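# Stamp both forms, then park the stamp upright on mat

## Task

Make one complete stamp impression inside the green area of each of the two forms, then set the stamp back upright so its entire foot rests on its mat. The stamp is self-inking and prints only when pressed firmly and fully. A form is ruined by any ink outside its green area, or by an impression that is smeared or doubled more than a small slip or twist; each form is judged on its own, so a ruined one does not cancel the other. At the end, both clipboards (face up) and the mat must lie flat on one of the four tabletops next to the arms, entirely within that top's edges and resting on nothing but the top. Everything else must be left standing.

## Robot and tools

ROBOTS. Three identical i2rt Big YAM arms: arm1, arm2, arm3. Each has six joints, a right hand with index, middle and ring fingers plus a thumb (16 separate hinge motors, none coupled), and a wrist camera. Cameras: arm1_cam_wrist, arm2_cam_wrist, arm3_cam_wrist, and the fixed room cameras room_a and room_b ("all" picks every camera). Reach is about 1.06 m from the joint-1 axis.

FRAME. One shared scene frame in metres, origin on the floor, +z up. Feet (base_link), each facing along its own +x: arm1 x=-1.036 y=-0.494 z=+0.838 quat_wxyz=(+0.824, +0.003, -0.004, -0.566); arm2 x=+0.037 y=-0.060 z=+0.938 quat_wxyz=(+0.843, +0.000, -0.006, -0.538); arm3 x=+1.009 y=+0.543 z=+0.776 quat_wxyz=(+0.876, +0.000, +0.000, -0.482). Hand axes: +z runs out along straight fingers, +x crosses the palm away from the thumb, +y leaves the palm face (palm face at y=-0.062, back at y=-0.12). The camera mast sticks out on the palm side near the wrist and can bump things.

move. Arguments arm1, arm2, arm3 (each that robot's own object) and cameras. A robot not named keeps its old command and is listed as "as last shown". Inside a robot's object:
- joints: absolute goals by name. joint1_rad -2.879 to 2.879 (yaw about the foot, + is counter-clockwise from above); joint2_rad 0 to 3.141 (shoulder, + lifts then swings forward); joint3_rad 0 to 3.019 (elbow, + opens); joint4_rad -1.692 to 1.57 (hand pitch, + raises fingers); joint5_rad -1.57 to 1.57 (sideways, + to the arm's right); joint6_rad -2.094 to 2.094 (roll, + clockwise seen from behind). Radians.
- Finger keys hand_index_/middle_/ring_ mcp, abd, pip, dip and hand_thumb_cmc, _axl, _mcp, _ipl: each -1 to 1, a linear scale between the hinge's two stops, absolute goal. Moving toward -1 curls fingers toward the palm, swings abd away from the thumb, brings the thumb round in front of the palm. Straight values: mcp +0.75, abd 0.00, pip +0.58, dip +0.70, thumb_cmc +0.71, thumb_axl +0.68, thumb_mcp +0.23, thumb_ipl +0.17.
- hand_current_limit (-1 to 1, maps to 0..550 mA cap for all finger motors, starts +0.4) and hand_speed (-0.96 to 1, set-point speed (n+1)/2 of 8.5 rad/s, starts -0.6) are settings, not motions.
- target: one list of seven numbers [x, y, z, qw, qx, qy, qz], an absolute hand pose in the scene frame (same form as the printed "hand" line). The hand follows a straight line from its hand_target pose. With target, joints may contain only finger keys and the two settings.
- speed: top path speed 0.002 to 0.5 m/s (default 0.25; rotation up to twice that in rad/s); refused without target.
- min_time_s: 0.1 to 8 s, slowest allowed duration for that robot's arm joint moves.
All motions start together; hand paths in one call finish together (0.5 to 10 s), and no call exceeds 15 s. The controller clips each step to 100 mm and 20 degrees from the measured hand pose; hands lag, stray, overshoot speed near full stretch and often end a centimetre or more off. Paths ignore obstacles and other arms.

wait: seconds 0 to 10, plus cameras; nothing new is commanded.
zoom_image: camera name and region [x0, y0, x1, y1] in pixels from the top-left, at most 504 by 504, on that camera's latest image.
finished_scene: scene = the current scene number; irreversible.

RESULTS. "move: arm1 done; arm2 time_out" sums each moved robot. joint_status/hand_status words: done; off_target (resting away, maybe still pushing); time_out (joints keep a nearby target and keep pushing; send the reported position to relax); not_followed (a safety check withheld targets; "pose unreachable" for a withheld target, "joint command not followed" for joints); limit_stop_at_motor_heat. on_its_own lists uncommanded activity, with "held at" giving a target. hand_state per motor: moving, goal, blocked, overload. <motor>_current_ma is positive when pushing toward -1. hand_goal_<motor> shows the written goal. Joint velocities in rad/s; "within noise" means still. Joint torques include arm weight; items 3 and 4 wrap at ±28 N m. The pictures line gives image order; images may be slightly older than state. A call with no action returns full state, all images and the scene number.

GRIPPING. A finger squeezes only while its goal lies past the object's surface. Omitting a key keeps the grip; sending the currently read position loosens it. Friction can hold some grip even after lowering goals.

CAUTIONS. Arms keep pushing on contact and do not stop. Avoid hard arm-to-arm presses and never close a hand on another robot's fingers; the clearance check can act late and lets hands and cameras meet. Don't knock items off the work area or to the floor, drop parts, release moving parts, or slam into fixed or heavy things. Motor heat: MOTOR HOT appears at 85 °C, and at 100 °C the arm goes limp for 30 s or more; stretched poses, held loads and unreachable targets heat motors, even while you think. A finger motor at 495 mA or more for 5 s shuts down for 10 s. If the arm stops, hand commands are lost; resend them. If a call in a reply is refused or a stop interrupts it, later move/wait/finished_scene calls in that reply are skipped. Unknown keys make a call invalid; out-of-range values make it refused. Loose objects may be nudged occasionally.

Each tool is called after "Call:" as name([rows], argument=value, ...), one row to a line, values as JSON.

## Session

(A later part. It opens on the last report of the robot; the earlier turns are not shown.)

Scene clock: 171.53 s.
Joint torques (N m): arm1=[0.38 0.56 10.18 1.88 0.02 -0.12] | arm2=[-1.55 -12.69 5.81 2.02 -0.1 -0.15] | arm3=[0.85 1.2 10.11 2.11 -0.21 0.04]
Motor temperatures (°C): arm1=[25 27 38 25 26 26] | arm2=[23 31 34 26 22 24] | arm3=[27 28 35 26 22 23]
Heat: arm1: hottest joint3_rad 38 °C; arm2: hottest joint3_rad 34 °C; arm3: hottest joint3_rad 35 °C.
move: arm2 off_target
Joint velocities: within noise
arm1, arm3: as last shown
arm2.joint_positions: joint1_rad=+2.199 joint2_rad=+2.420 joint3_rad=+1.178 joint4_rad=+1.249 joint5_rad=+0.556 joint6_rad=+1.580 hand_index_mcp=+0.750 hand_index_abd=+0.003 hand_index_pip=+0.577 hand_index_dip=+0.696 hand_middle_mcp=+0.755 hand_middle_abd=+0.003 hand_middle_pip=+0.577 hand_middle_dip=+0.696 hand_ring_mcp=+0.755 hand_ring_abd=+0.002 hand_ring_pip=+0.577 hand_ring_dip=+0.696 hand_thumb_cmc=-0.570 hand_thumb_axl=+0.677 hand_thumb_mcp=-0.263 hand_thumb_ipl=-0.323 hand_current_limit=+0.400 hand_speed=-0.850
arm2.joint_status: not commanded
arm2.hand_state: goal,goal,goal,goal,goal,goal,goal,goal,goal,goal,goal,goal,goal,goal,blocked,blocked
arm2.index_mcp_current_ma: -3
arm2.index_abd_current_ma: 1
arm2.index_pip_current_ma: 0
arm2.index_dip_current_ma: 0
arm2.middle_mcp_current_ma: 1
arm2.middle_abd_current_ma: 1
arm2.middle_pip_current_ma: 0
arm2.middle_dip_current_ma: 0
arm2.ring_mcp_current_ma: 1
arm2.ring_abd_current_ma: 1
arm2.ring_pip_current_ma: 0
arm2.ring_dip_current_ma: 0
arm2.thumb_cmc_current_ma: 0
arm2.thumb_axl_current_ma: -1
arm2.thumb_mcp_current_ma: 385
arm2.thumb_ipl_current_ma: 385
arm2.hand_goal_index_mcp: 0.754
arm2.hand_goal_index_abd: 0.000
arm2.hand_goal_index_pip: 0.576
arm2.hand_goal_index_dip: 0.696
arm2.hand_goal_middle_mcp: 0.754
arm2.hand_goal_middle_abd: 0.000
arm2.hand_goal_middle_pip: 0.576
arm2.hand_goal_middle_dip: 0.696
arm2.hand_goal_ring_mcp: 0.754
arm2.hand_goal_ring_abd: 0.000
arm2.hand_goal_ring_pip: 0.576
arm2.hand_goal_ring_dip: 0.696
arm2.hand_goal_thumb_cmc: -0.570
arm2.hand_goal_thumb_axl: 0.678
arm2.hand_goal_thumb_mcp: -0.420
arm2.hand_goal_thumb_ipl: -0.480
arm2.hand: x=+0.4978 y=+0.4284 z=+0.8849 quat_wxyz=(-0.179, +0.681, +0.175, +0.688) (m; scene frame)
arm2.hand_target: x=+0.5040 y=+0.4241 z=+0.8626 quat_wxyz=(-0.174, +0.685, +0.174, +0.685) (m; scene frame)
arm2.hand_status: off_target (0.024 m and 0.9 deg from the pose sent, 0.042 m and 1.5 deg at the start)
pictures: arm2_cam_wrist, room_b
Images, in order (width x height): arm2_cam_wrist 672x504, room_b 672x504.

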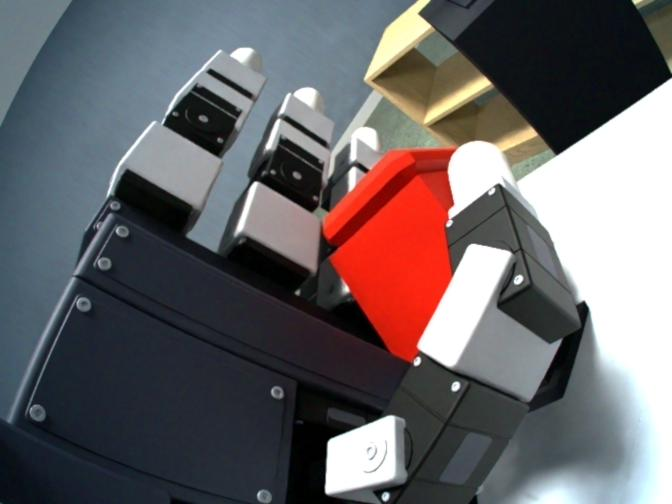

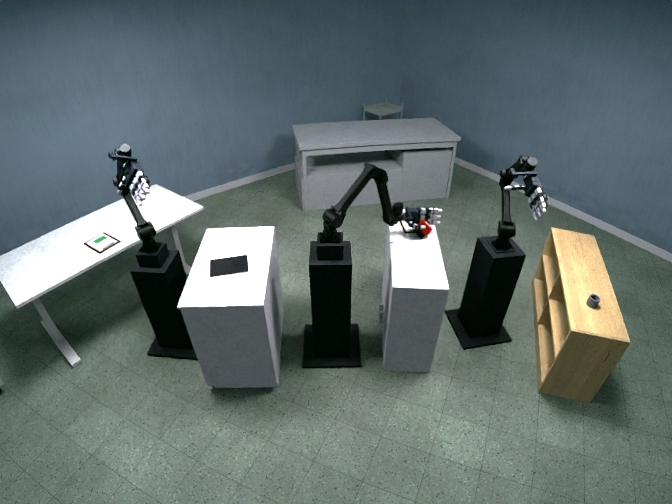

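Call:
move(arm2={"target": [0.461, 0.401, 0.864, -0.1741, 0.6853, 0.1741, 0.6853], "speed": 0.06}, cameras=["arm2_cam_wrist", "room_b"])

Call:
zoom_image(camera="room_b", region=[380, 180, 450, 260])

Scene clock: 179.53 s.
Joint torques (N m): arm1=[0.38 0.56 10.18 1.88 0.02 -0.12] | arm2=[0.26 -14.45 2.54 2.19 0.28 -0.18] | arm3=[0.79 1.14 10.21 1.95 -0.24 0.04]
Motor temperatures (°C): arm1=[25 27 38 25 26 26] | arm2=[23 30 34 26 22 24] | arm3=[27 28 35 26 22 23]
Heat: arm1: hottest joint3_rad 38 °C; arm2: hottest joint3_rad 34 °C; arm3: hottest joint3_rad 35 °C.
move: arm2 off_target
Joint velocities: within noise
arm1, arm3: as last shown
arm2.joint_positions: joint1_rad=+2.229 joint2_rad=+2.421 joint3_rad=+1.086 joint4_rad=+1.337 joint5_rad=+0.598 joint6_rad=+1.584 hand_index_mcp=+0.759 hand_index_abd=+0.003 hand_index_pip=+0.577 hand_index_dip=+0.696 hand_middle_mcp=+0.755 hand_middle_abd=+0.003 hand_middle_pip=+0.577 hand_middle_dip=+0.696 hand_ring_mcp=+0.755 hand_ring_abd=+0.002 hand_ring_pip=+0.577 hand_ring_dip=+0.696 hand_thumb_cmc=-0.564 hand_thumb_axl=+0.678 hand_thumb_mcp=-0.263 hand_thumb_ipl=-0.324 hand_current_limit=+0.400 hand_speed=-0.850
arm2.joint_status: not commanded
arm2.hand_state: goal,goal,goal,goal,goal,goal,goal,goal,goal,goal,goal,goal,goal,goal,blocked,blocked
arm2.index_mcp_current_ma: 4
arm2.index_abd_current_ma: 1
arm2.index_pip_current_ma: 0
arm2.index_dip_current_ma: 0
arm2.middle_mcp_current_ma: 1
arm2.middle_abd_current_ma: 1
arm2.middle_pip_current_ma: 0
arm2.middle_dip_current_ma: 0
arm2.ring_mcp_current_ma: 1
arm2.ring_abd_current_ma: 1
arm2.ring_pip_current_ma: 0
arm2.ring_dip_current_ma: 0
arm2.thumb_cmc_current_ma: 5
arm2.thumb_axl_current_ma: 0
arm2.thumb_mcp_current_ma: 385
arm2.thumb_ipl_current_ma: 385
arm2.hand_goal_index_mcp: 0.754
arm2.hand_goal_index_abd: 0.000
arm2.hand_goal_index_pip: 0.576
arm2.hand_goal_index_dip: 0.696
arm2.hand_goal_middle_mcp: 0.754
arm2.hand_goal_middle_abd: 0.000
arm2.hand_goal_middle_pip: 0.576
arm2.hand_goal_middle_dip: 0.696
arm2.hand_goal_ring_mcp: 0.754
arm2.hand_goal_ring_abd: 0.000
arm2.hand_goal_ring_pip: 0.576
arm2.hand_goal_ring_dip: 0.696
arm2.hand_goal_thumb_cmc: -0.570
arm2.hand_goal_thumb_axl: 0.678
arm2.hand_goal_thumb_mcp: -0.420
arm2.hand_goal_thumb_ipl: -0.480
arm2.hand: x=+0.4677 y=+0.4041 z=+0.8732 quat_wxyz=(-0.176, +0.683, +0.171, +0.688) (m; scene frame)
arm2.hand_target: x=+0.4611 y=+0.4010 z=+0.8642 quat_wxyz=(-0.174, +0.685, +0.174, +0.685) (m; scene frame)
arm2.hand_status: off_target (0.012 m and 0.5 deg from the pose sent, 0.050 m and 0.9 deg at the start)
pictures: arm2_cam_wrist, room_b
Images, in order (width x height): arm2_cam_wrist 672x504, room_b 672x504.

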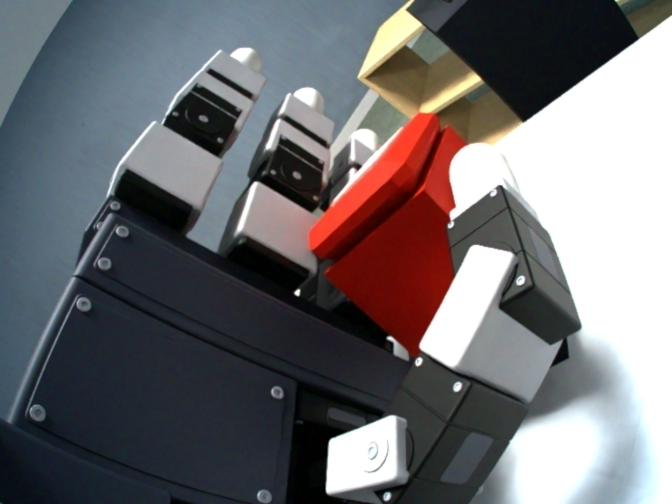

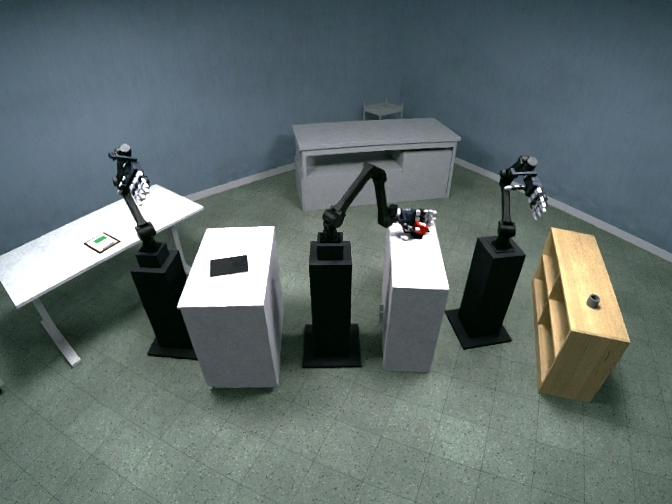

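Scaled by 6.300 from the camera's 672x504 image, which has a finer 960x720 frame.

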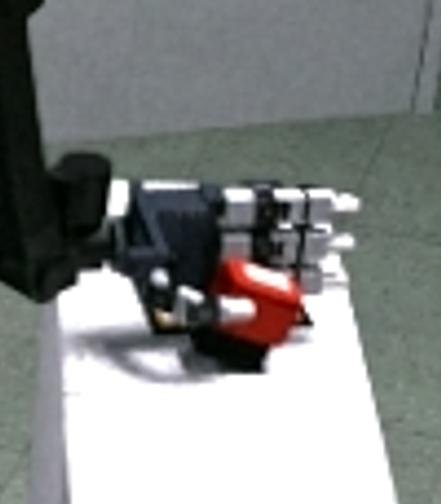

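Call:
move(arm2={"target": [0.427, 0.385, 0.852, -0.1741, 0.6853, 0.1741, 0.6853], "speed": 0.06}, cameras=["arm2_cam_wrist", "room_b"])

Call:
zoom_image(camera="room_b", region=[370, 180, 440, 260])

Scene clock: 181.07 s.
Joint torques (N m): arm1=[0.38 0.56 10.17 1.87 0.02 -0.12] | arm2=[0.91 -12.57 2.24 2.28 0.12 -0.17] | arm3=[1.03 0.97 10.14 2.04 -0.21 0.03]
Motor temperatures (°C): arm1=[25 27 38 25 26 26] | arm2=[23 30 34 26 22 24] | arm3=[27 28 35 26 22 23]
Heat: arm1: hottest joint3_rad 38 °C; arm2: hottest joint3_rad 34 °C; arm3: hottest joint3_rad 35 °C.
move: arm2 off_target
Joint velocities: within noise
arm1, arm3: as last shown
arm2.joint_positions: joint1_rad=+2.270 joint2_rad=+2.423 joint3_rad=+1.013 joint4_rad=+1.419 joint5_rad=+0.649 joint6_rad=+1.584 hand_index_mcp=+0.757 hand_index_abd=+0.003 hand_index_pip=+0.577 hand_index_dip=+0.696 hand_middle_mcp=+0.755 hand_middle_abd=+0.003 hand_middle_pip=+0.577 hand_middle_dip=+0.696 hand_ring_mcp=+0.755 hand_ring_abd=+0.002 hand_ring_pip=+0.577 hand_ring_dip=+0.696 hand_thumb_cmc=-0.564 hand_thumb_axl=+0.679 hand_thumb_mcp=-0.263 hand_thumb_ipl=-0.324 hand_current_limit=+0.400 hand_speed=-0.850
arm2.joint_status: not commanded
arm2.hand_state: goal,goal,goal,goal,goal,goal,goal,goal,goal,goal,goal,goal,goal,goal,blocked,blocked
arm2.index_mcp_current_ma: 2
arm2.index_abd_current_ma: 1
arm2.index_pip_current_ma: 0
arm2.index_dip_current_ma: 0
arm2.middle_mcp_current_ma: 1
arm2.middle_abd_current_ma: 1
arm2.middle_pip_current_ma: 0
arm2.middle_dip_current_ma: 0
arm2.ring_mcp_current_ma: 1
arm2.ring_abd_current_ma: 1
arm2.ring_pip_current_ma: 0
arm2.ring_dip_current_ma: 0
arm2.thumb_cmc_current_ma: 5
arm2.thumb_axl_current_ma: 1
arm2.thumb_mcp_current_ma: 385
arm2.thumb_ipl_current_ma: 385
arm2.hand_goal_index_mcp: 0.754
arm2.hand_goal_index_abd: 0.000
arm2.hand_goal_index_pip: 0.576
arm2.hand_goal_index_dip: 0.696
arm2.hand_goal_middle_mcp: 0.754
arm2.hand_goal_middle_abd: 0.000
arm2.hand_goal_middle_pip: 0.576
arm2.hand_goal_middle_dip: 0.696
arm2.hand_goal_ring_mcp: 0.754
arm2.hand_goal_ring_abd: 0.000
arm2.hand_goal_ring_pip: 0.576
arm2.hand_goal_ring_dip: 0.696
arm2.hand_goal_thumb_cmc: -0.570
arm2.hand_goal_thumb_axl: 0.678
arm2.hand_goal_thumb_mcp: -0.420
arm2.hand_goal_thumb_ipl: -0.480
arm2.hand: x=+0.4373 y=+0.3865 z=+0.8679 quat_wxyz=(-0.174, +0.682, +0.166, +0.690) (m; scene frame)
arm2.hand_target: x=+0.4270 y=+0.3846 z=+0.8523 quat_wxyz=(-0.174, +0.686, +0.174, +0.685) (m; scene frame)
arm2.hand_status: off_target (0.019 m and 1.2 deg from the pose sent, 0.050 m and 0.5 deg at the start)
pictures: arm2_cam_wrist, room_b
Images, in order (width x height): arm2_cam_wrist 672x504, room_b 672x504.

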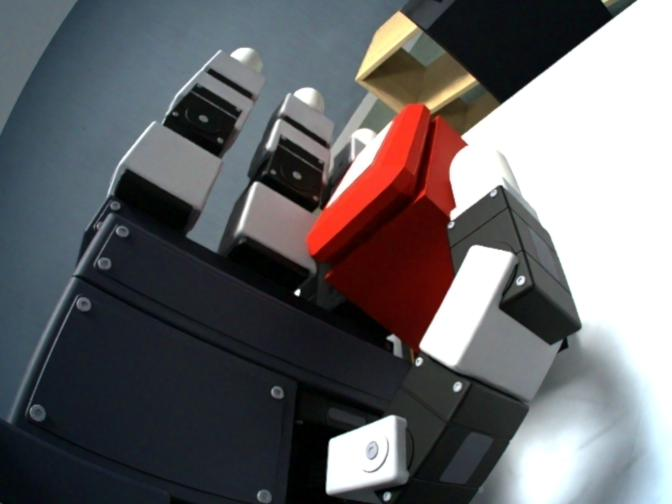

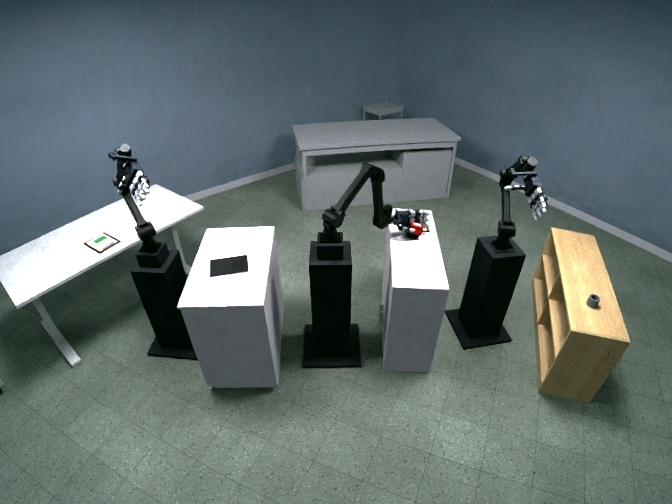

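Scaled by 6.300 from the camera's 672x504 image, which has a finer 960x720 frame.

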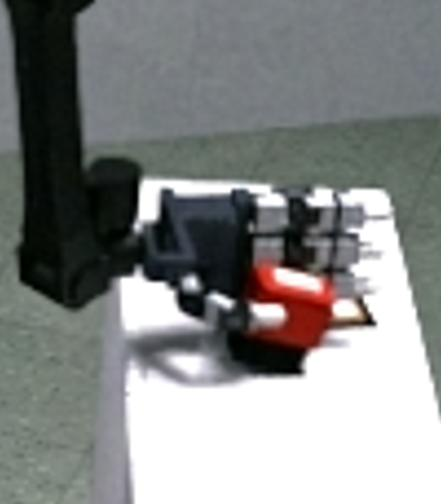

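Call:
move(arm2={"target": [0.412, 0.377, 0.832, -0.1741, 0.6853, 0.1741, 0.6853], "speed": 0.06}, cameras=["arm2_cam_wrist", "room_b"])

Call:
zoom_image(camera="room_b", region=[370, 180, 440, 260])

Scene clock: 182.57 s.
Joint torques (N m): arm1=[0.38 0.56 10.17 1.88 0.02 -0.12] | arm2=[0.79 -11.87 2.24 2.07 -0.11 -0.17] | arm3=[1.14 0.67 10.09 2.04 -0.22 0.06]
Motor temperatures (°C): arm1=[25 27 38 25 26 26] | arm2=[23 30 33 26 22 24] | arm3=[27 28 35 26 22 23]
Heat: arm1: hottest joint3_rad 38 °C; arm2: hottest joint3_rad 33 °C; arm3: hottest joint3_rad 35 °C.
move: arm2 off_target
Joint velocities: within noise
arm1.joint_positions: joint1_rad=+0.780 joint2_rad=+0.597 joint3_rad=+1.347 joint4_rad=-1.263 joint5_rad=+0.047 joint6_rad=+1.074 hand_index_mcp=+0.755 hand_index_abd=+0.000 hand_index_pip=+0.577 hand_index_dip=+0.696 hand_middle_mcp=+0.755 hand_middle_abd=+0.000 hand_middle_pip=+0.577 hand_middle_dip=+0.696 hand_ring_mcp=+0.755 hand_ring_abd=+0.000 hand_ring_pip=+0.577 hand_ring_dip=+0.696 hand_thumb_cmc=+0.715 hand_thumb_axl=+0.677 hand_thumb_mcp=+0.226 hand_thumb_ipl=+0.168 hand_current_limit=+0.400 hand_speed=-0.600
arm1.joint_status: not commanded
arm1.hand_state: goal,goal,goal,goal,goal,goal,goal,goal,goal,goal,goal,goal,goal,goal,goal,goal
arm1.index_mcp_current_ma: 2
arm1.index_abd_current_ma: 0
arm1.index_pip_current_ma: 1
arm1.index_dip_current_ma: 0
arm1.middle_mcp_current_ma: 2
arm1.middle_abd_current_ma: 0
arm1.middle_pip_current_ma: 1
arm1.middle_dip_current_ma: 0
arm1.ring_mcp_current_ma: 2
arm1.ring_abd_current_ma: 0
arm1.ring_pip_current_ma: 1
arm1.ring_dip_current_ma: 0
arm1.thumb_cmc_current_ma: 1
arm1.thumb_axl_current_ma: -1
arm1.thumb_mcp_current_ma: 0
arm1.thumb_ipl_current_ma: 0
arm1.hand_goal_index_mcp: 0.754
arm1.hand_goal_index_abd: 0.000
arm1.hand_goal_index_pip: 0.576
arm1.hand_goal_index_dip: 0.696
arm1.hand_goal_middle_mcp: 0.754
arm1.hand_goal_middle_abd: 0.000
arm1.hand_goal_middle_pip: 0.576
arm1.hand_goal_middle_dip: 0.696
arm1.hand_goal_ring_mcp: 0.754
arm1.hand_goal_ring_abd: 0.000
arm1.hand_goal_ring_pip: 0.576
arm1.hand_goal_ring_dip: 0.696
arm1.hand_goal_thumb_cmc: 0.714
arm1.hand_goal_thumb_axl: 0.678
arm1.hand_goal_thumb_mcp: 0.226
arm1.hand_goal_thumb_ipl: 0.168
arm1.hand: x=-0.8536 y=-0.6827 z=+1.3983 quat_wxyz=(+0.242, +0.861, +0.018, +0.447) (m; scene frame)
arm1.hand_target: x=-0.8565 y=-0.6815 z=+1.4114 quat_wxyz=(+0.247, +0.853, +0.018, +0.459) (m; scene frame)
arm1.hand_status: not commanded
arm2.joint_positions: joint1_rad=+2.295 joint2_rad=+2.470 joint3_rad=+0.999 joint4_rad=+1.485 joint5_rad=+0.678 joint6_rad=+1.584 hand_index_mcp=+0.753 hand_index_abd=+0.003 hand_index_pip=+0.577 hand_index_dip=+0.696 hand_middle_mcp=+0.754 hand_middle_abd=+0.003 hand_middle_pip=+0.577 hand_middle_dip=+0.696 hand_ring_mcp=+0.755 hand_ring_abd=+0.002 hand_ring_pip=+0.577 hand_ring_dip=+0.696 hand_thumb_cmc=-0.568 hand_thumb_axl=+0.673 hand_thumb_mcp=-0.263 hand_thumb_ipl=-0.325 hand_current_limit=+0.400 hand_speed=-0.850
arm2.joint_status: not commanded
arm2.hand_state: goal,goal,goal,goal,goal,goal,goal,goal,goal,goal,goal,goal,goal,goal,blocked,blocked
arm2.index_mcp_current_ma: 0
arm2.index_abd_current_ma: 1
arm2.index_pip_current_ma: 0
arm2.index_dip_current_ma: 0
arm2.middle_mcp_current_ma: 0
arm2.middle_abd_current_ma: 1
arm2.middle_pip_current_ma: 0
arm2.middle_dip_current_ma: 0
arm2.ring_mcp_current_ma: 1
arm2.ring_abd_current_ma: 1
arm2.ring_pip_current_ma: 0
arm2.ring_dip_current_ma: 0
arm2.thumb_cmc_current_ma: 1
arm2.thumb_axl_current_ma: -5
arm2.thumb_mcp_current_ma: 385
arm2.thumb_ipl_current_ma: 385
arm2.hand_goal_index_mcp: 0.754
arm2.hand_goal_index_abd: 0.000
arm2.hand_goal_index_pip: 0.576
arm2.hand_goal_index_dip: 0.696
arm2.hand_goal_middle_mcp: 0.754
arm2.hand_goal_middle_abd: 0.000
arm2.hand_goal_middle_pip: 0.576
arm2.hand_goal_middle_dip: 0.696
arm2.hand_goal_ring_mcp: 0.754
arm2.hand_goal_ring_abd: 0.000
arm2.hand_goal_ring_pip: 0.576
arm2.hand_goal_ring_dip: 0.696
arm2.hand_goal_thumb_cmc: -0.570
arm2.hand_goal_thumb_axl: 0.678
arm2.hand_goal_thumb_mcp: -0.420
arm2.hand_goal_thumb_ipl: -0.480
arm2.hand: x=+0.4209 y=+0.3775 z=+0.8497 quat_wxyz=(-0.174, +0.682, +0.163, +0.692) (m; scene frame)
arm2.hand_target: x=+0.4120 y=+0.3765 z=+0.8325 quat_wxyz=(-0.174, +0.685, +0.174, +0.685) (m; scene frame)
arm2.hand_status: off_target (0.020 m and 1.5 deg from the pose sent, 0.045 m and 1.2 deg at the start)
arm3: as last shown
pictures: arm2_cam_wrist, room_b
Images, in order (width x height): arm2_cam_wrist 672x504, room_b 672x504.

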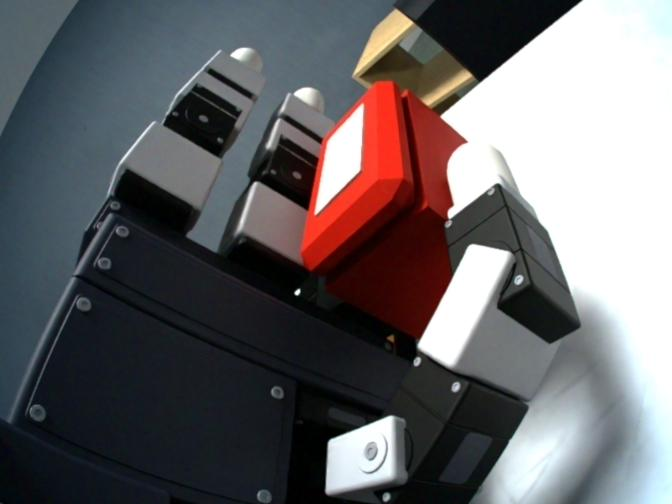

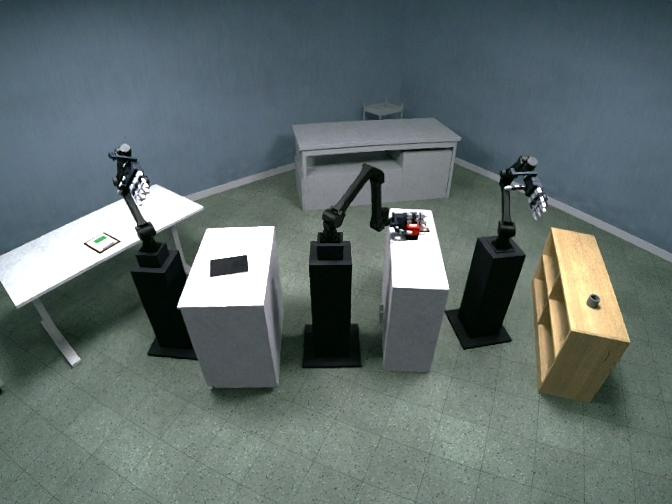

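Scaled by 6.300 from the camera's 672x504 image, which has a finer 960x720 frame.

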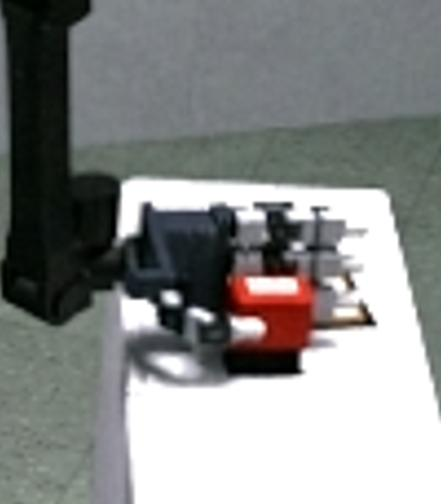

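Call:
move(arm2={"joints": {"hand_current_limit": 0.7, "hand_thumb_mcp": -0.45, "hand_thumb_ipl": -0.52}})

Call:
move(arm2={"target": [0.412, 0.376, 1.0, -0.1741, 0.6853, 0.1741, 0.6853], "speed": 0.1}, cameras=["arm2_cam_wrist", "room_b"])

Call:
zoom_image(camera="room_b", region=[370, 160, 440, 240])

Scene clock: 183.57 s.
Joint torques (N m): arm1=[0.38 0.56 10.15 1.87 0.02 -0.12] | arm2=[0.79 -11.93 2.25 2.06 -0.11 -0.18] | arm3=[1.14 0.67 10.03 1.96 -0.21 0.07]
Motor temperatures (°C): arm1=[25 27 38 25 26 26] | arm2=[23 30 33 26 22 24] | arm3=[27 28 35 26 22 23]
Heat: arm1: hottest joint3_rad 38 °C; arm2: hottest joint3_rad 33 °C; arm3: hottest joint3_rad 35 °C.
move: arm2 off_target
Joint velocities: within noise
arm1, arm3: as last shown
arm2.joint_positions: joint1_rad=+2.295 joint2_rad=+2.470 joint3_rad=+0.999 joint4_rad=+1.485 joint5_rad=+0.678 joint6_rad=+1.584 hand_index_mcp=+0.753 hand_index_abd=+0.003 hand_index_pip=+0.577 hand_index_dip=+0.696 hand_middle_mcp=+0.753 hand_middle_abd=+0.003 hand_middle_pip=+0.577 hand_middle_dip=+0.696 hand_ring_mcp=+0.755 hand_ring_abd=+0.002 hand_ring_pip=+0.577 hand_ring_dip=+0.696 hand_thumb_cmc=-0.568 hand_thumb_axl=+0.673 hand_thumb_mcp=-0.263 hand_thumb_ipl=-0.327 hand_current_limit=+0.700 hand_speed=-0.850
arm2.joint_status: hand_thumb_mcp off_target (ended at -0.263, target -0.450); hand_thumb_ipl off_target (ended at -0.327, target -0.520); the others done
arm2.hand_state: goal,goal,goal,goal,goal,goal,goal,goal,goal,goal,goal,goal,goal,goal,blocked,blocked
arm2.index_mcp_current_ma: -1
arm2.index_abd_current_ma: 1
arm2.index_pip_current_ma: 0
arm2.index_dip_current_ma: 0
arm2.middle_mcp_current_ma: 0
arm2.middle_abd_current_ma: 1
arm2.middle_pip_current_ma: 0
arm2.middle_dip_current_ma: 0
arm2.ring_mcp_current_ma: 1
arm2.ring_abd_current_ma: 1
arm2.ring_pip_current_ma: 0
arm2.ring_dip_current_ma: 0
arm2.thumb_cmc_current_ma: 1
arm2.thumb_axl_current_ma: -5
arm2.thumb_mcp_current_ma: 468
arm2.thumb_ipl_current_ma: 468
arm2.hand_goal_index_mcp: 0.754
arm2.hand_goal_index_abd: 0.000
arm2.hand_goal_index_pip: 0.576
arm2.hand_goal_index_dip: 0.696
arm2.hand_goal_middle_mcp: 0.754
arm2.hand_goal_middle_abd: 0.000
arm2.hand_goal_middle_pip: 0.576
arm2.hand_goal_middle_dip: 0.696
arm2.hand_goal_ring_mcp: 0.754
arm2.hand_goal_ring_abd: 0.000
arm2.hand_goal_ring_pip: 0.576
arm2.hand_goal_ring_dip: 0.696
arm2.hand_goal_thumb_cmc: -0.570
arm2.hand_goal_thumb_axl: 0.678
arm2.hand_goal_thumb_mcp: -0.450
arm2.hand_goal_thumb_ipl: -0.520
arm2.hand: x=+0.4209 y=+0.3775 z=+0.8497 quat_wxyz=(-0.174, +0.682, +0.163, +0.692) (m; scene frame)
arm2.hand_target: x=+0.4120 y=+0.3765 z=+0.8325 quat_wxyz=(-0.174, +0.685, +0.174, +0.685) (m; scene frame)
arm2.hand_status: not commanded
pictures: none

Scene clock: 186.03 s.
Joint torques (N m): arm1=[0.38 0.62 10.17 1.87 0.02 -0.13] | arm2=[0.32 -14.33 3.96 1.5 -0.11 -0.18] | arm3=[0.79 1.55 10.14 2.07 -0.21 0.05]
Motor temperatures (°C): arm1=[25 27 38 25 26 26] | arm2=[23 31 33 26 22 24] | arm3=[27 28 35 26 22 23]
Heat: arm1: hottest joint3_rad 38 °C; arm2: hottest joint3_rad 33 °C; arm3: hottest joint3_rad 35 °C.
move: arm2 done
Joint velocities: within noise
arm1: as last shown
arm2.joint_positions: joint1_rad=+2.295 joint2_rad=+2.042 joint3_rad=+0.836 joint4_rad=+1.186 joint5_rad=+0.674 joint6_rad=+1.584 hand_index_mcp=+0.751 hand_index_abd=+0.003 hand_index_pip=+0.577 hand_index_dip=+0.696 hand_middle_mcp=+0.753 hand_middle_abd=+0.003 hand_middle_pip=+0.577 hand_middle_dip=+0.696 hand_ring_mcp=+0.755 hand_ring_abd=+0.002 hand_ring_pip=+0.577 hand_ring_dip=+0.696 hand_thumb_cmc=-0.568 hand_thumb_axl=+0.677 hand_thumb_mcp=-0.263 hand_thumb_ipl=-0.327 hand_current_limit=+0.700 hand_speed=-0.850
arm2.joint_status: not commanded
arm2.hand_state: goal,goal,goal,goal,goal,goal,goal,goal,goal,goal,goal,goal,goal,goal,blocked,blocked
arm2.index_mcp_current_ma: -2
arm2.index_abd_current_ma: 1
arm2.index_pip_current_ma: 0
arm2.index_dip_current_ma: 0
arm2.middle_mcp_current_ma: 0
arm2.middle_abd_current_ma: 1
arm2.middle_pip_current_ma: 0
arm2.middle_dip_current_ma: 0
arm2.ring_mcp_current_ma: 1
arm2.ring_abd_current_ma: 1
arm2.ring_pip_current_ma: 0
arm2.ring_dip_current_ma: 0
arm2.thumb_cmc_current_ma: 1
arm2.thumb_axl_current_ma: 0
arm2.thumb_mcp_current_ma: 468
arm2.thumb_ipl_current_ma: 467
arm2.hand_goal_index_mcp: 0.754
arm2.hand_goal_index_abd: 0.000
arm2.hand_goal_index_pip: 0.576
arm2.hand_goal_index_dip: 0.696
arm2.hand_goal_middle_mcp: 0.754
arm2.hand_goal_middle_abd: 0.000
arm2.hand_goal_middle_pip: 0.576
arm2.hand_goal_middle_dip: 0.696
arm2.hand_goal_ring_mcp: 0.754
arm2.hand_goal_ring_abd: 0.000
arm2.hand_goal_ring_pip: 0.576
arm2.hand_goal_ring_dip: 0.696
arm2.hand_goal_thumb_cmc: -0.570
arm2.hand_goal_thumb_axl: 0.678
arm2.hand_goal_thumb_mcp: -0.450
arm2.hand_goal_thumb_ipl: -0.520
arm2.hand: x=+0.4157 y=+0.3711 z=+0.9918 quat_wxyz=(-0.166, +0.689, +0.174, +0.684) (m; scene frame)
arm2.hand_target: x=+0.4119 y=+0.3760 z=+0.9999 quat_wxyz=(-0.174, +0.685, +0.174, +0.685) (m; scene frame)
arm2.hand_status: done (0.010 m and 1.1 deg from the pose sent, 0.151 m and 1.5 deg at the start)
arm3.joint_positions: joint1_rad=-0.334 joint2_rad=+0.610 joint3_rad=+1.227 joint4_rad=-1.186 joint5_rad=-0.236 joint6_rad=+1.466 hand_index_mcp=+0.755 hand_index_abd=+0.002 hand_index_pip=+0.577 hand_index_dip=+0.696 hand_middle_mcp=+0.755 hand_middle_abd=+0.002 hand_middle_pip=+0.577 hand_middle_dip=+0.696 hand_ring_mcp=+0.756 hand_ring_abd=+0.002 hand_ring_pip=+0.577 hand_ring_dip=+0.696 hand_thumb_cmc=-0.563 hand_thumb_axl=+0.679 hand_thumb_mcp=+0.225 hand_thumb_ipl=+0.166 hand_current_limit=+0.400 hand_speed=-0.850
arm3.joint_status: not commanded
arm3.hand_state: goal,goal,goal,goal,goal,goal,goal,goal,goal,goal,goal,goal,goal,goal,goal,goal
arm3.index_mcp_current_ma: 0
arm3.index_abd_current_ma: 0
arm3.index_pip_current_ma: 0
arm3.index_dip_current_ma: 0
arm3.middle_mcp_current_ma: 0
arm3.middle_abd_current_ma: 0
arm3.middle_pip_current_ma: 0
arm3.middle_dip_current_ma: 0
arm3.ring_mcp_current_ma: 0
arm3.ring_abd_current_ma: 0
arm3.ring_pip_current_ma: 0
arm3.ring_dip_current_ma: 0
arm3.thumb_cmc_current_ma: 1
arm3.thumb_axl_current_ma: 0
arm3.thumb_mcp_current_ma: 0
arm3.thumb_ipl_current_ma: 0
arm3.hand_goal_index_mcp: 0.754
arm3.hand_goal_index_abd: 0.000
arm3.hand_goal_index_pip: 0.576
arm3.hand_goal_index_dip: 0.696
arm3.hand_goal_middle_mcp: 0.754
arm3.hand_goal_middle_abd: 0.000
arm3.hand_goal_middle_pip: 0.576
arm3.hand_goal_middle_dip: 0.696
arm3.hand_goal_ring_mcp: 0.754
arm3.hand_goal_ring_abd: 0.000
arm3.hand_goal_ring_pip: 0.576
arm3.hand_goal_ring_dip: 0.696
arm3.hand_goal_thumb_cmc: -0.570
arm3.hand_goal_thumb_axl: 0.678
arm3.hand_goal_thumb_mcp: 0.226
arm3.hand_goal_thumb_ipl: 0.168
arm3.hand: x=+1.0286 y=+0.2642 z=+1.2471 quat_wxyz=(+0.238, +0.743, -0.458, +0.426) (m; scene frame)
arm3.hand_target: x=+1.0330 y=+0.2685 z=+1.2537 quat_wxyz=(+0.234, +0.742, -0.455, +0.434) (m; scene frame)
arm3.hand_status: not commanded
pictures: arm2_cam_wrist, room_b
Images, in order (width x height): arm2_cam_wrist 672x504, room_b 672x504.

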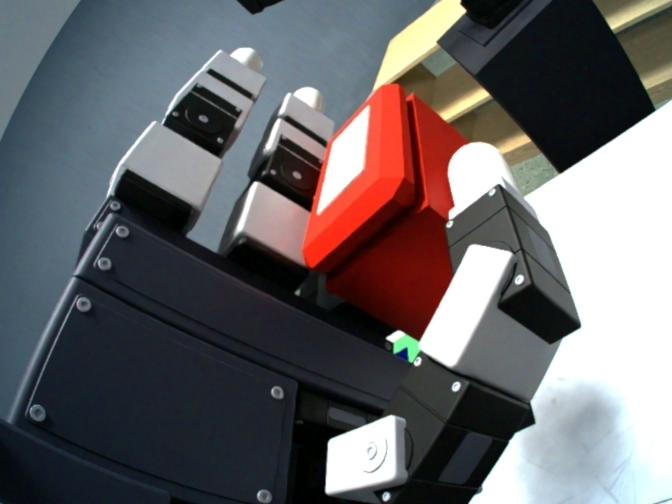

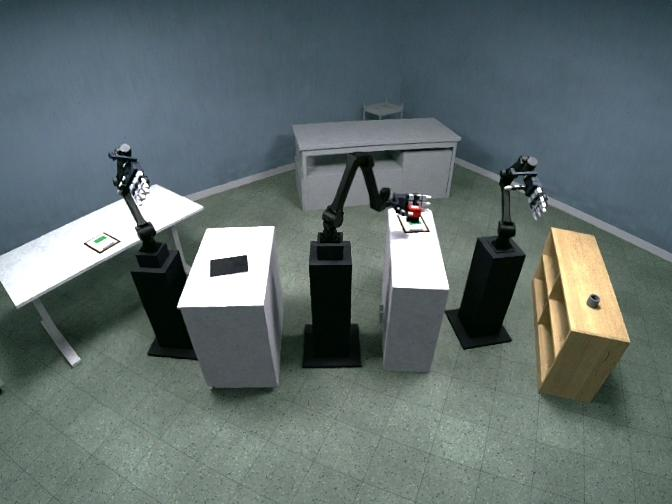

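Scaled by 6.300 from the camera's 672x504 image, which has a finer 960x720 frame.

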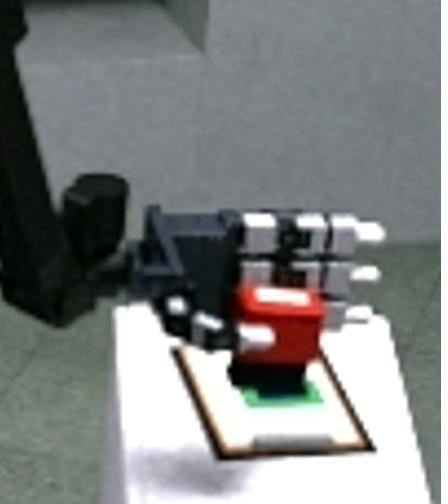

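Call:
move(cameras=["room_a","room_b","arm2_cam_wrist"])

Scene clock: 188.60 s.
Joint torques (N m): arm1=[0.38 0.56 10.18 1.88 0.02 -0.12] | arm2=[0.32 -14.39 3.97 1.51 -0.11 -0.18] | arm3=[1.03 0.91 10.06 2.14 -0.26 0.07]
Motor temperatures (°C): arm1=[25 27 38 25 26 26] | arm2=[22 30 33 26 22 24] | arm3=[27 28 35 26 22 23]
Heat: arm1: hottest joint3_rad 38 °C; arm2: hottest joint3_rad 33 °C; arm3: hottest joint3_rad 35 °C.
Joint velocities: within noise
arm1.joint_positions: joint1_rad=+0.780 joint2_rad=+0.597 joint3_rad=+1.347 joint4_rad=-1.263 joint5_rad=+0.047 joint6_rad=+1.074 hand_index_mcp=+0.755 hand_index_abd=+0.000 hand_index_pip=+0.577 hand_index_dip=+0.696 hand_middle_mcp=+0.755 hand_middle_abd=+0.000 hand_middle_pip=+0.577 hand_middle_dip=+0.696 hand_ring_mcp=+0.755 hand_ring_abd=+0.000 hand_ring_pip=+0.577 hand_ring_dip=+0.696 hand_thumb_cmc=+0.715 hand_thumb_axl=+0.677 hand_thumb_mcp=+0.226 hand_thumb_ipl=+0.168 hand_current_limit=+0.400 hand_speed=-0.600
arm1.joint_status: not commanded
arm1.hand_state: goal,goal,goal,goal,goal,goal,goal,goal,goal,goal,goal,goal,goal,goal,goal,goal
arm1.index_mcp_current_ma: 2
arm1.index_abd_current_ma: 0
arm1.index_pip_current_ma: 1
arm1.index_dip_current_ma: 0
arm1.middle_mcp_current_ma: 2
arm1.middle_abd_current_ma: 0
arm1.middle_pip_current_ma: 1
arm1.middle_dip_current_ma: 0
arm1.ring_mcp_current_ma: 2
arm1.ring_abd_current_ma: 0
arm1.ring_pip_current_ma: 1
arm1.ring_dip_current_ma: 0
arm1.thumb_cmc_current_ma: 1
arm1.thumb_axl_current_ma: -1
arm1.thumb_mcp_current_ma: 0
arm1.thumb_ipl_current_ma: 0
arm1.hand_goal_index_mcp: 0.754
arm1.hand_goal_index_abd: 0.000
arm1.hand_goal_index_pip: 0.576
arm1.hand_goal_index_dip: 0.696
arm1.hand_goal_middle_mcp: 0.754
arm1.hand_goal_middle_abd: 0.000
arm1.hand_goal_middle_pip: 0.576
arm1.hand_goal_middle_dip: 0.696
arm1.hand_goal_ring_mcp: 0.754
arm1.hand_goal_ring_abd: 0.000
arm1.hand_goal_ring_pip: 0.576
arm1.hand_goal_ring_dip: 0.696
arm1.hand_goal_thumb_cmc: 0.714
arm1.hand_goal_thumb_axl: 0.678
arm1.hand_goal_thumb_mcp: 0.226
arm1.hand_goal_thumb_ipl: 0.168
arm1.hand: x=-0.8536 y=-0.6827 z=+1.3983 quat_wxyz=(+0.242, +0.861, +0.018, +0.447) (m; scene frame)
arm1.hand_target: x=-0.8565 y=-0.6815 z=+1.4114 quat_wxyz=(+0.247, +0.853, +0.018, +0.459) (m; scene frame)
arm1.hand_status: not commanded
arm2.joint_positions: joint1_rad=+2.295 joint2_rad=+2.042 joint3_rad=+0.836 joint4_rad=+1.186 joint5_rad=+0.674 joint6_rad=+1.584 hand_index_mcp=+0.751 hand_index_abd=+0.003 hand_index_pip=+0.577 hand_index_dip=+0.696 hand_middle_mcp=+0.753 hand_middle_abd=+0.003 hand_middle_pip=+0.577 hand_middle_dip=+0.696 hand_ring_mcp=+0.755 hand_ring_abd=+0.002 hand_ring_pip=+0.577 hand_ring_dip=+0.696 hand_thumb_cmc=-0.568 hand_thumb_axl=+0.677 hand_thumb_mcp=-0.263 hand_thumb_ipl=-0.327 hand_current_limit=+0.700 hand_speed=-0.850
arm2.joint_status: not commanded
arm2.hand_state: goal,goal,goal,goal,goal,goal,goal,goal,goal,goal,goal,goal,goal,goal,blocked,blocked
arm2.index_mcp_current_ma: -2
arm2.index_abd_current_ma: 1
arm2.index_pip_current_ma: 0
arm2.index_dip_current_ma: 0
arm2.middle_mcp_current_ma: 0
arm2.middle_abd_current_ma: 1
arm2.middle_pip_current_ma: 0
arm2.middle_dip_current_ma: 0
arm2.ring_mcp_current_ma: 1
arm2.ring_abd_current_ma: 1
arm2.ring_pip_current_ma: 0
arm2.ring_dip_current_ma: 0
arm2.thumb_cmc_current_ma: 1
arm2.thumb_axl_current_ma: 0
arm2.thumb_mcp_current_ma: 468
arm2.thumb_ipl_current_ma: 468
arm2.hand_goal_index_mcp: 0.754
arm2.hand_goal_index_abd: 0.000
arm2.hand_goal_index_pip: 0.576
arm2.hand_goal_index_dip: 0.696
arm2.hand_goal_middle_mcp: 0.754
arm2.hand_goal_middle_abd: 0.000
arm2.hand_goal_middle_pip: 0.576
arm2.hand_goal_middle_dip: 0.696
arm2.hand_goal_ring_mcp: 0.754
arm2.hand_goal_ring_abd: 0.000
arm2.hand_goal_ring_pip: 0.576
arm2.hand_goal_ring_dip: 0.696
arm2.hand_goal_thumb_cmc: -0.570
arm2.hand_goal_thumb_axl: 0.678
arm2.hand_goal_thumb_mcp: -0.450
arm2.hand_goal_thumb_ipl: -0.520
arm2.hand: x=+0.4157 y=+0.3711 z=+0.9918 quat_wxyz=(-0.166, +0.689, +0.174, +0.684) (m; scene frame)
arm2.hand_target: x=+0.4119 y=+0.3760 z=+0.9999 quat_wxyz=(-0.174, +0.685, +0.174, +0.685) (m; scene frame)
arm2.hand_status: done (0.010 m and 1.1 deg from the pose sent, 0.151 m and 1.5 deg at the start)
arm3.joint_positions: joint1_rad=-0.334 joint2_rad=+0.610 joint3_rad=+1.227 joint4_rad=-1.186 joint5_rad=-0.236 joint6_rad=+1.466 hand_index_mcp=+0.755 hand_index_abd=+0.002 hand_index_pip=+0.577 hand_index_dip=+0.696 hand_middle_mcp=+0.755 hand_middle_abd=+0.002 hand_middle_pip=+0.577 hand_middle_dip=+0.696 hand_ring_mcp=+0.756 hand_ring_abd=+0.002 hand_ring_pip=+0.577 hand_ring_dip=+0.696 hand_thumb_cmc=-0.563 hand_thumb_axl=+0.679 hand_thumb_mcp=+0.225 hand_thumb_ipl=+0.166 hand_current_limit=+0.400 hand_speed=-0.850
arm3.joint_status: not commanded
arm3.hand_state: goal,goal,goal,goal,goal,goal,goal,goal,goal,goal,goal,goal,goal,goal,goal,goal
arm3.index_mcp_current_ma: 0
arm3.index_abd_current_ma: 0
arm3.index_pip_current_ma: 0
arm3.index_dip_current_ma: 0
arm3.middle_mcp_current_ma: 0
arm3.middle_abd_current_ma: 0
arm3.middle_pip_current_ma: 0
arm3.middle_dip_current_ma: 0
arm3.ring_mcp_current_ma: 0
arm3.ring_abd_current_ma: 0
arm3.ring_pip_current_ma: 0
arm3.ring_dip_current_ma: 0
arm3.thumb_cmc_current_ma: 1
arm3.thumb_axl_current_ma: 0
arm3.thumb_mcp_current_ma: 0
arm3.thumb_ipl_current_ma: 0
arm3.hand_goal_index_mcp: 0.754
arm3.hand_goal_index_abd: 0.000
arm3.hand_goal_index_pip: 0.576
arm3.hand_goal_index_dip: 0.696
arm3.hand_goal_middle_mcp: 0.754
arm3.hand_goal_middle_abd: 0.000
arm3.hand_goal_middle_pip: 0.576
arm3.hand_goal_middle_dip: 0.696
arm3.hand_goal_ring_mcp: 0.754
arm3.hand_goal_ring_abd: 0.000
arm3.hand_goal_ring_pip: 0.576
arm3.hand_goal_ring_dip: 0.696
arm3.hand_goal_thumb_cmc: -0.570
arm3.hand_goal_thumb_axl: 0.678
arm3.hand_goal_thumb_mcp: 0.226
arm3.hand_goal_thumb_ipl: 0.168
arm3.hand: x=+1.0286 y=+0.2642 z=+1.2471 quat_wxyz=(+0.238, +0.743, -0.458, +0.426) (m; scene frame)
arm3.hand_target: x=+1.0330 y=+0.2685 z=+1.2537 quat_wxyz=(+0.234, +0.742, -0.455, +0.434) (m; scene frame)
arm3.hand_status: not commanded
pictures: arm2_cam_wrist, room_a, room_b
Images, in order (width x height): arm2_cam_wrist 672x504, room_a 672x504, room_b 672x504.

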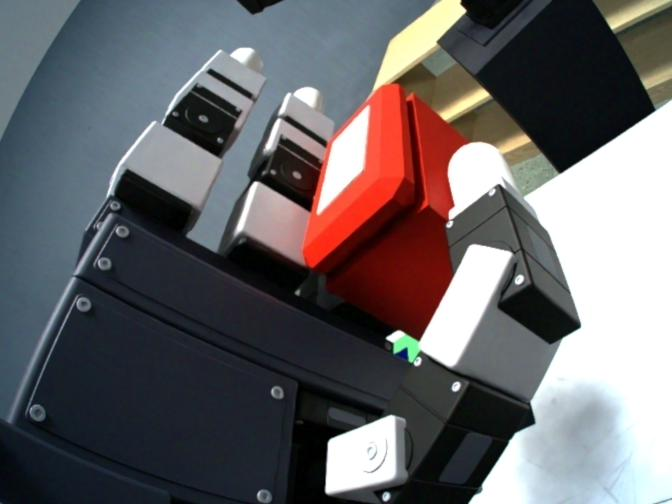

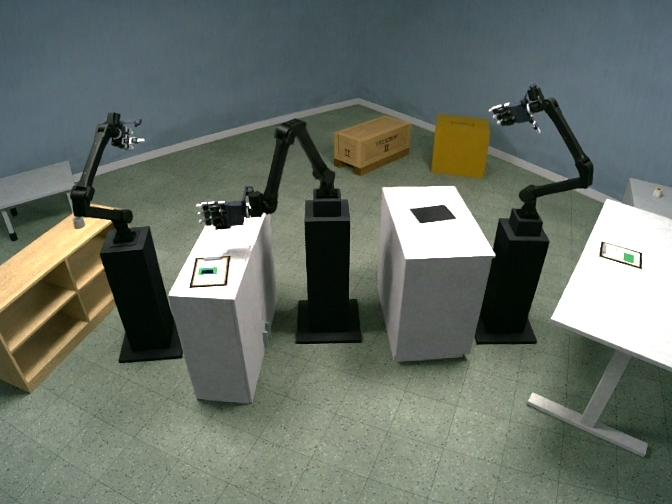

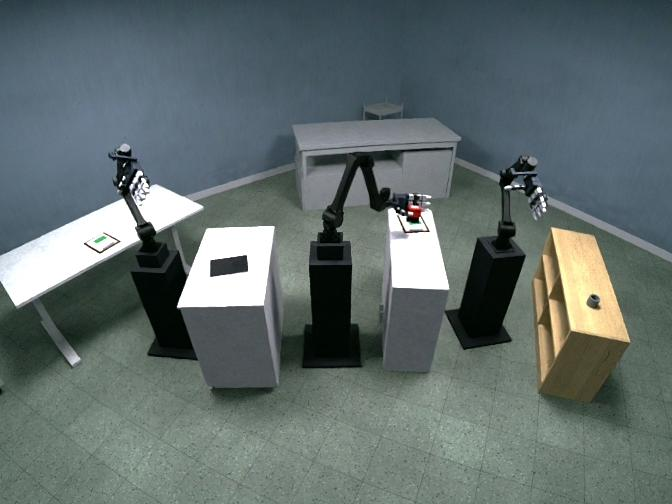

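Call:
move(arm2={"joints":{"joint2_rad":1.2,"joint3_rad":0.9,"joint4_rad":0.3,"joint5_rad":0,"joint6_rad":1.57},"min_time_s":3.5}, arm1={"joints":{"hand_thumb_cmc":-0.57}}, cameras=["arm2_cam_wrist"])

Call:
move(arm2={"joints":{"joint1_rad":-1.3},"min_time_s":5}, cameras=["arm2_cam_wrist","room_a","room_b"])

Scene clock: 193.50 s.
Joint torques (N m): arm1=[0.38 0.5 10.21 1.91 0.03 -0.15] | arm2=[0.44 -8.76 12.64 1.91 -0.14 -0.34] | arm3=[0.91 1.32 10 2.11 -0.19 0.04]
Motor temperatures (°C): arm1=[25 27 38 25 26 26] | arm2=[22 30 33 26 22 24] | arm3=[27 28 35 26 22 23]
Heat: arm1: hottest joint3_rad 38 °C; arm2: hottest joint3_rad 33 °C; arm3: hottest joint3_rad 35 °C.
move: arm1 done; arm2 done
Joint velocities: within noise
arm1.joint_positions: joint1_rad=+0.780 joint2_rad=+0.597 joint3_rad=+1.347 joint4_rad=-1.263 joint5_rad=+0.047 joint6_rad=+1.074 hand_index_mcp=+0.755 hand_index_abd=+0.000 hand_index_pip=+0.577 hand_index_dip=+0.696 hand_middle_mcp=+0.755 hand_middle_abd=+0.000 hand_middle_pip=+0.577 hand_middle_dip=+0.696 hand_ring_mcp=+0.755 hand_ring_abd=+0.000 hand_ring_pip=+0.577 hand_ring_dip=+0.696 hand_thumb_cmc=-0.554 hand_thumb_axl=+0.677 hand_thumb_mcp=+0.226 hand_thumb_ipl=+0.168 hand_current_limit=+0.400 hand_speed=-0.600
arm1.joint_status: all done
arm1.hand_state: goal,goal,goal,goal,goal,goal,goal,goal,goal,goal,goal,goal,goal,goal,goal,goal
arm1.index_mcp_current_ma: 2
arm1.index_abd_current_ma: 0
arm1.index_pip_current_ma: 1
arm1.index_dip_current_ma: 0
arm1.middle_mcp_current_ma: 2
arm1.middle_abd_current_ma: 0
arm1.middle_pip_current_ma: 1
arm1.middle_dip_current_ma: 0
arm1.ring_mcp_current_ma: 2
arm1.ring_abd_current_ma: 0
arm1.ring_pip_current_ma: 1
arm1.ring_dip_current_ma: 0
arm1.thumb_cmc_current_ma: 43
arm1.thumb_axl_current_ma: -1
arm1.thumb_mcp_current_ma: 0
arm1.thumb_ipl_current_ma: 0
arm1.hand_goal_index_mcp: 0.754
arm1.hand_goal_index_abd: 0.000
arm1.hand_goal_index_pip: 0.576
arm1.hand_goal_index_dip: 0.696
arm1.hand_goal_middle_mcp: 0.754
arm1.hand_goal_middle_abd: 0.000
arm1.hand_goal_middle_pip: 0.576
arm1.hand_goal_middle_dip: 0.696
arm1.hand_goal_ring_mcp: 0.754
arm1.hand_goal_ring_abd: 0.000
arm1.hand_goal_ring_pip: 0.576
arm1.hand_goal_ring_dip: 0.696
arm1.hand_goal_thumb_cmc: -0.570
arm1.hand_goal_thumb_axl: 0.678
arm1.hand_goal_thumb_mcp: 0.226
arm1.hand_goal_thumb_ipl: 0.168
arm1.hand: x=-0.8536 y=-0.6827 z=+1.3983 quat_wxyz=(+0.242, +0.861, +0.018, +0.447) (m; scene frame)
arm1.hand_target: x=-0.8565 y=-0.6815 z=+1.4114 quat_wxyz=(+0.247, +0.853, +0.018, +0.459) (m; scene frame)
arm1.hand_status: not commanded
arm2.joint_positions: joint1_rad=+2.295 joint2_rad=+1.216 joint3_rad=+0.845 joint4_rad=+0.302 joint5_rad=+0.004 joint6_rad=+1.584 hand_index_mcp=+0.751 hand_index_abd=+0.003 hand_index_pip=+0.577 hand_index_dip=+0.696 hand_middle_mcp=+0.753 hand_middle_abd=+0.003 hand_middle_pip=+0.577 hand_middle_dip=+0.696 hand_ring_mcp=+0.755 hand_ring_abd=+0.002 hand_ring_pip=+0.577 hand_ring_dip=+0.696 hand_thumb_cmc=-0.568 hand_thumb_axl=+0.677 hand_thumb_mcp=-0.263 hand_thumb_ipl=-0.327 hand_current_limit=+0.700 hand_speed=-0.850
arm2.joint_status: all done
arm2.hand_state: goal,goal,goal,goal,goal,goal,goal,goal,goal,goal,goal,goal,goal,goal,blocked,blocked
arm2.index_mcp_current_ma: -2
arm2.index_abd_current_ma: 1
arm2.index_pip_current_ma: 0
arm2.index_dip_current_ma: 0
arm2.middle_mcp_current_ma: 0
arm2.middle_abd_current_ma: 1
arm2.middle_pip_current_ma: 0
arm2.middle_dip_current_ma: 0
arm2.ring_mcp_current_ma: 1
arm2.ring_abd_current_ma: 1
arm2.ring_pip_current_ma: 0
arm2.ring_dip_current_ma: 0
arm2.thumb_cmc_current_ma: 1
arm2.thumb_axl_current_ma: 0
arm2.thumb_mcp_current_ma: 467
arm2.thumb_ipl_current_ma: 468
arm2.hand_goal_index_mcp: 0.754
arm2.hand_goal_index_abd: 0.000
arm2.hand_goal_index_pip: 0.576
arm2.hand_goal_index_dip: 0.696
arm2.hand_goal_middle_mcp: 0.754
arm2.hand_goal_middle_abd: 0.000
arm2.hand_goal_middle_pip: 0.576
arm2.hand_goal_middle_dip: 0.696
arm2.hand_goal_ring_mcp: 0.754
arm2.hand_goal_ring_abd: 0.000
arm2.hand_goal_ring_pip: 0.576
arm2.hand_goal_ring_dip: 0.696
arm2.hand_goal_thumb_cmc: -0.570
arm2.hand_goal_thumb_axl: 0.678
arm2.hand_goal_thumb_mcp: -0.450
arm2.hand_goal_thumb_ipl: -0.520
arm2.hand: x=+0.3345 y=+0.4161 z=+1.2675 quat_wxyz=(-0.372, +0.613, +0.399, +0.571) (m; scene frame)
arm2.hand_target: x=+0.3316 y=+0.4242 z=+1.3100 quat_wxyz=(-0.386, +0.588, +0.394, +0.592) (m; scene frame)
arm2.hand_status: not commanded
arm3: as last shown
pictures: arm2_cam_wrist
Images, in order (width x height): arm2_cam_wrist 672x504.

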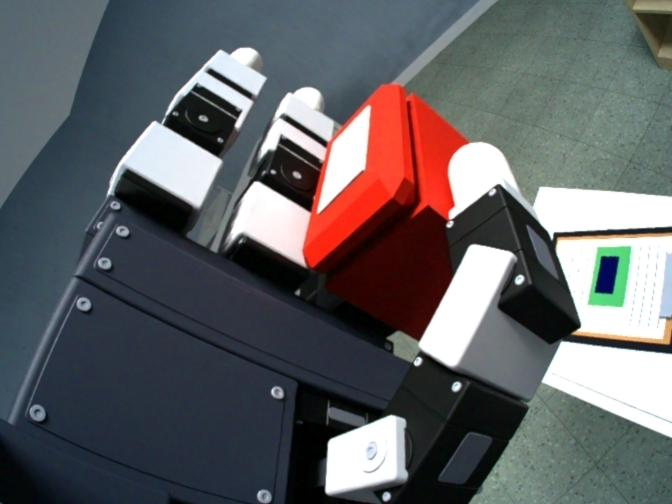

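Scene clock: 198.93 s.
Joint torques (N m): arm1=[0.38 0.5 10.22 1.92 0.03 -0.15] | arm2=[-0.21 -8.76 12.63 1.91 -0.12 -0.34] | arm3=[1.14 0.97 10.15 1.94 -0.22 0.04]
Motor temperatures (°C): arm1=[25 26 38 25 26 26] | arm2=[22 31 35 26 22 24] | arm3=[27 28 35 26 22 23]
Heat: arm1: hottest joint3_rad 38 °C; arm2: hottest joint3_rad 35 °C; arm3: hottest joint3_rad 35 °C.
move: arm2 done
Joint velocities: within noise
arm1, arm3: as last shown
arm2.joint_positions: joint1_rad=-1.298 joint2_rad=+1.216 joint3_rad=+0.845 joint4_rad=+0.302 joint5_rad=+0.003 joint6_rad=+1.584 hand_index_mcp=+0.750 hand_index_abd=+0.003 hand_index_pip=+0.577 hand_index_dip=+0.696 hand_middle_mcp=+0.753 hand_middle_abd=+0.003 hand_middle_pip=+0.577 hand_middle_dip=+0.696 hand_ring_mcp=+0.754 hand_ring_abd=+0.002 hand_ring_pip=+0.577 hand_ring_dip=+0.696 hand_thumb_cmc=-0.568 hand_thumb_axl=+0.677 hand_thumb_mcp=-0.263 hand_thumb_ipl=-0.327 hand_current_limit=+0.700 hand_speed=-0.850
arm2.joint_status: all done
arm2.hand_state: goal,goal,goal,goal,goal,goal,goal,goal,goal,goal,goal,goal,goal,goal,blocked,blocked
arm2.index_mcp_current_ma: -2
arm2.index_abd_current_ma: 1
arm2.index_pip_current_ma: 0
arm2.index_dip_current_ma: 0
arm2.middle_mcp_current_ma: 0
arm2.middle_abd_current_ma: 1
arm2.middle_pip_current_ma: 0
arm2.middle_dip_current_ma: 0
arm2.ring_mcp_current_ma: 0
arm2.ring_abd_current_ma: 1
arm2.ring_pip_current_ma: 0
arm2.ring_dip_current_ma: 0
arm2.thumb_cmc_current_ma: 1
arm2.thumb_axl_current_ma: 0
arm2.thumb_mcp_current_ma: 468
arm2.thumb_ipl_current_ma: 468
arm2.hand_goal_index_mcp: 0.754
arm2.hand_goal_index_abd: 0.000
arm2.hand_goal_index_pip: 0.576
arm2.hand_goal_index_dip: 0.696
arm2.hand_goal_middle_mcp: 0.754
arm2.hand_goal_middle_abd: 0.000
arm2.hand_goal_middle_pip: 0.576
arm2.hand_goal_middle_dip: 0.696
arm2.hand_goal_ring_mcp: 0.754
arm2.hand_goal_ring_abd: 0.000
arm2.hand_goal_ring_pip: 0.576
arm2.hand_goal_ring_dip: 0.696
arm2.hand_goal_thumb_cmc: -0.570
arm2.hand_goal_thumb_axl: 0.678
arm2.hand_goal_thumb_mcp: -0.450
arm2.hand_goal_thumb_ipl: -0.520
arm2.hand: x=-0.4440 y=-0.3542 z=+1.2643 quat_wxyz=(+0.636, +0.245, -0.690, +0.243) (m; scene frame)
arm2.hand_target: x=-0.4488 y=-0.3567 z=+1.3069 quat_wxyz=(+0.661, +0.241, -0.666, +0.247) (m; scene frame)
arm2.hand_status: not commanded
pictures: arm2_cam_wrist, room_a, room_b
Images, in order (width x height): arm2_cam_wrist 672x504, room_a 672x504, room_b 672x504.

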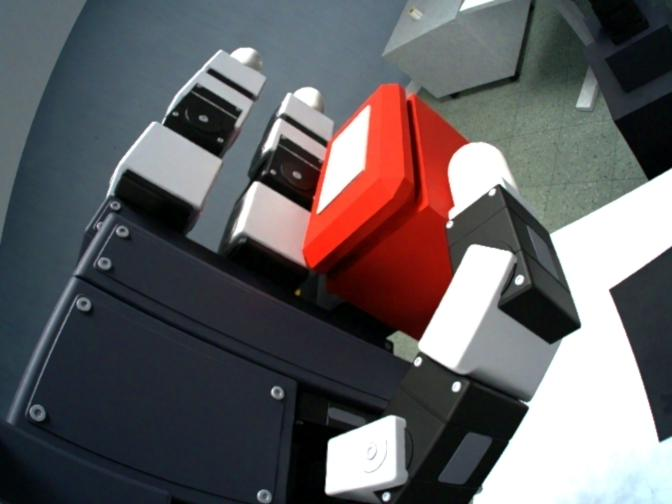

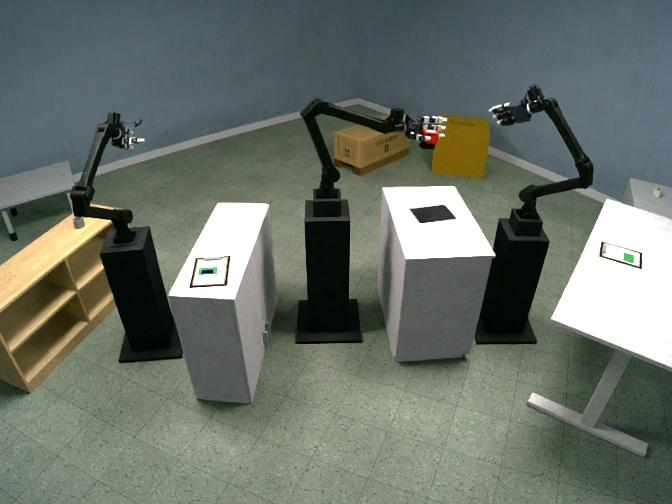

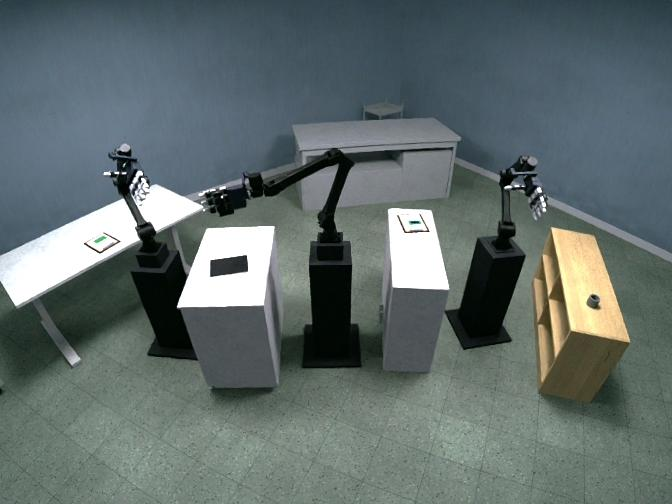

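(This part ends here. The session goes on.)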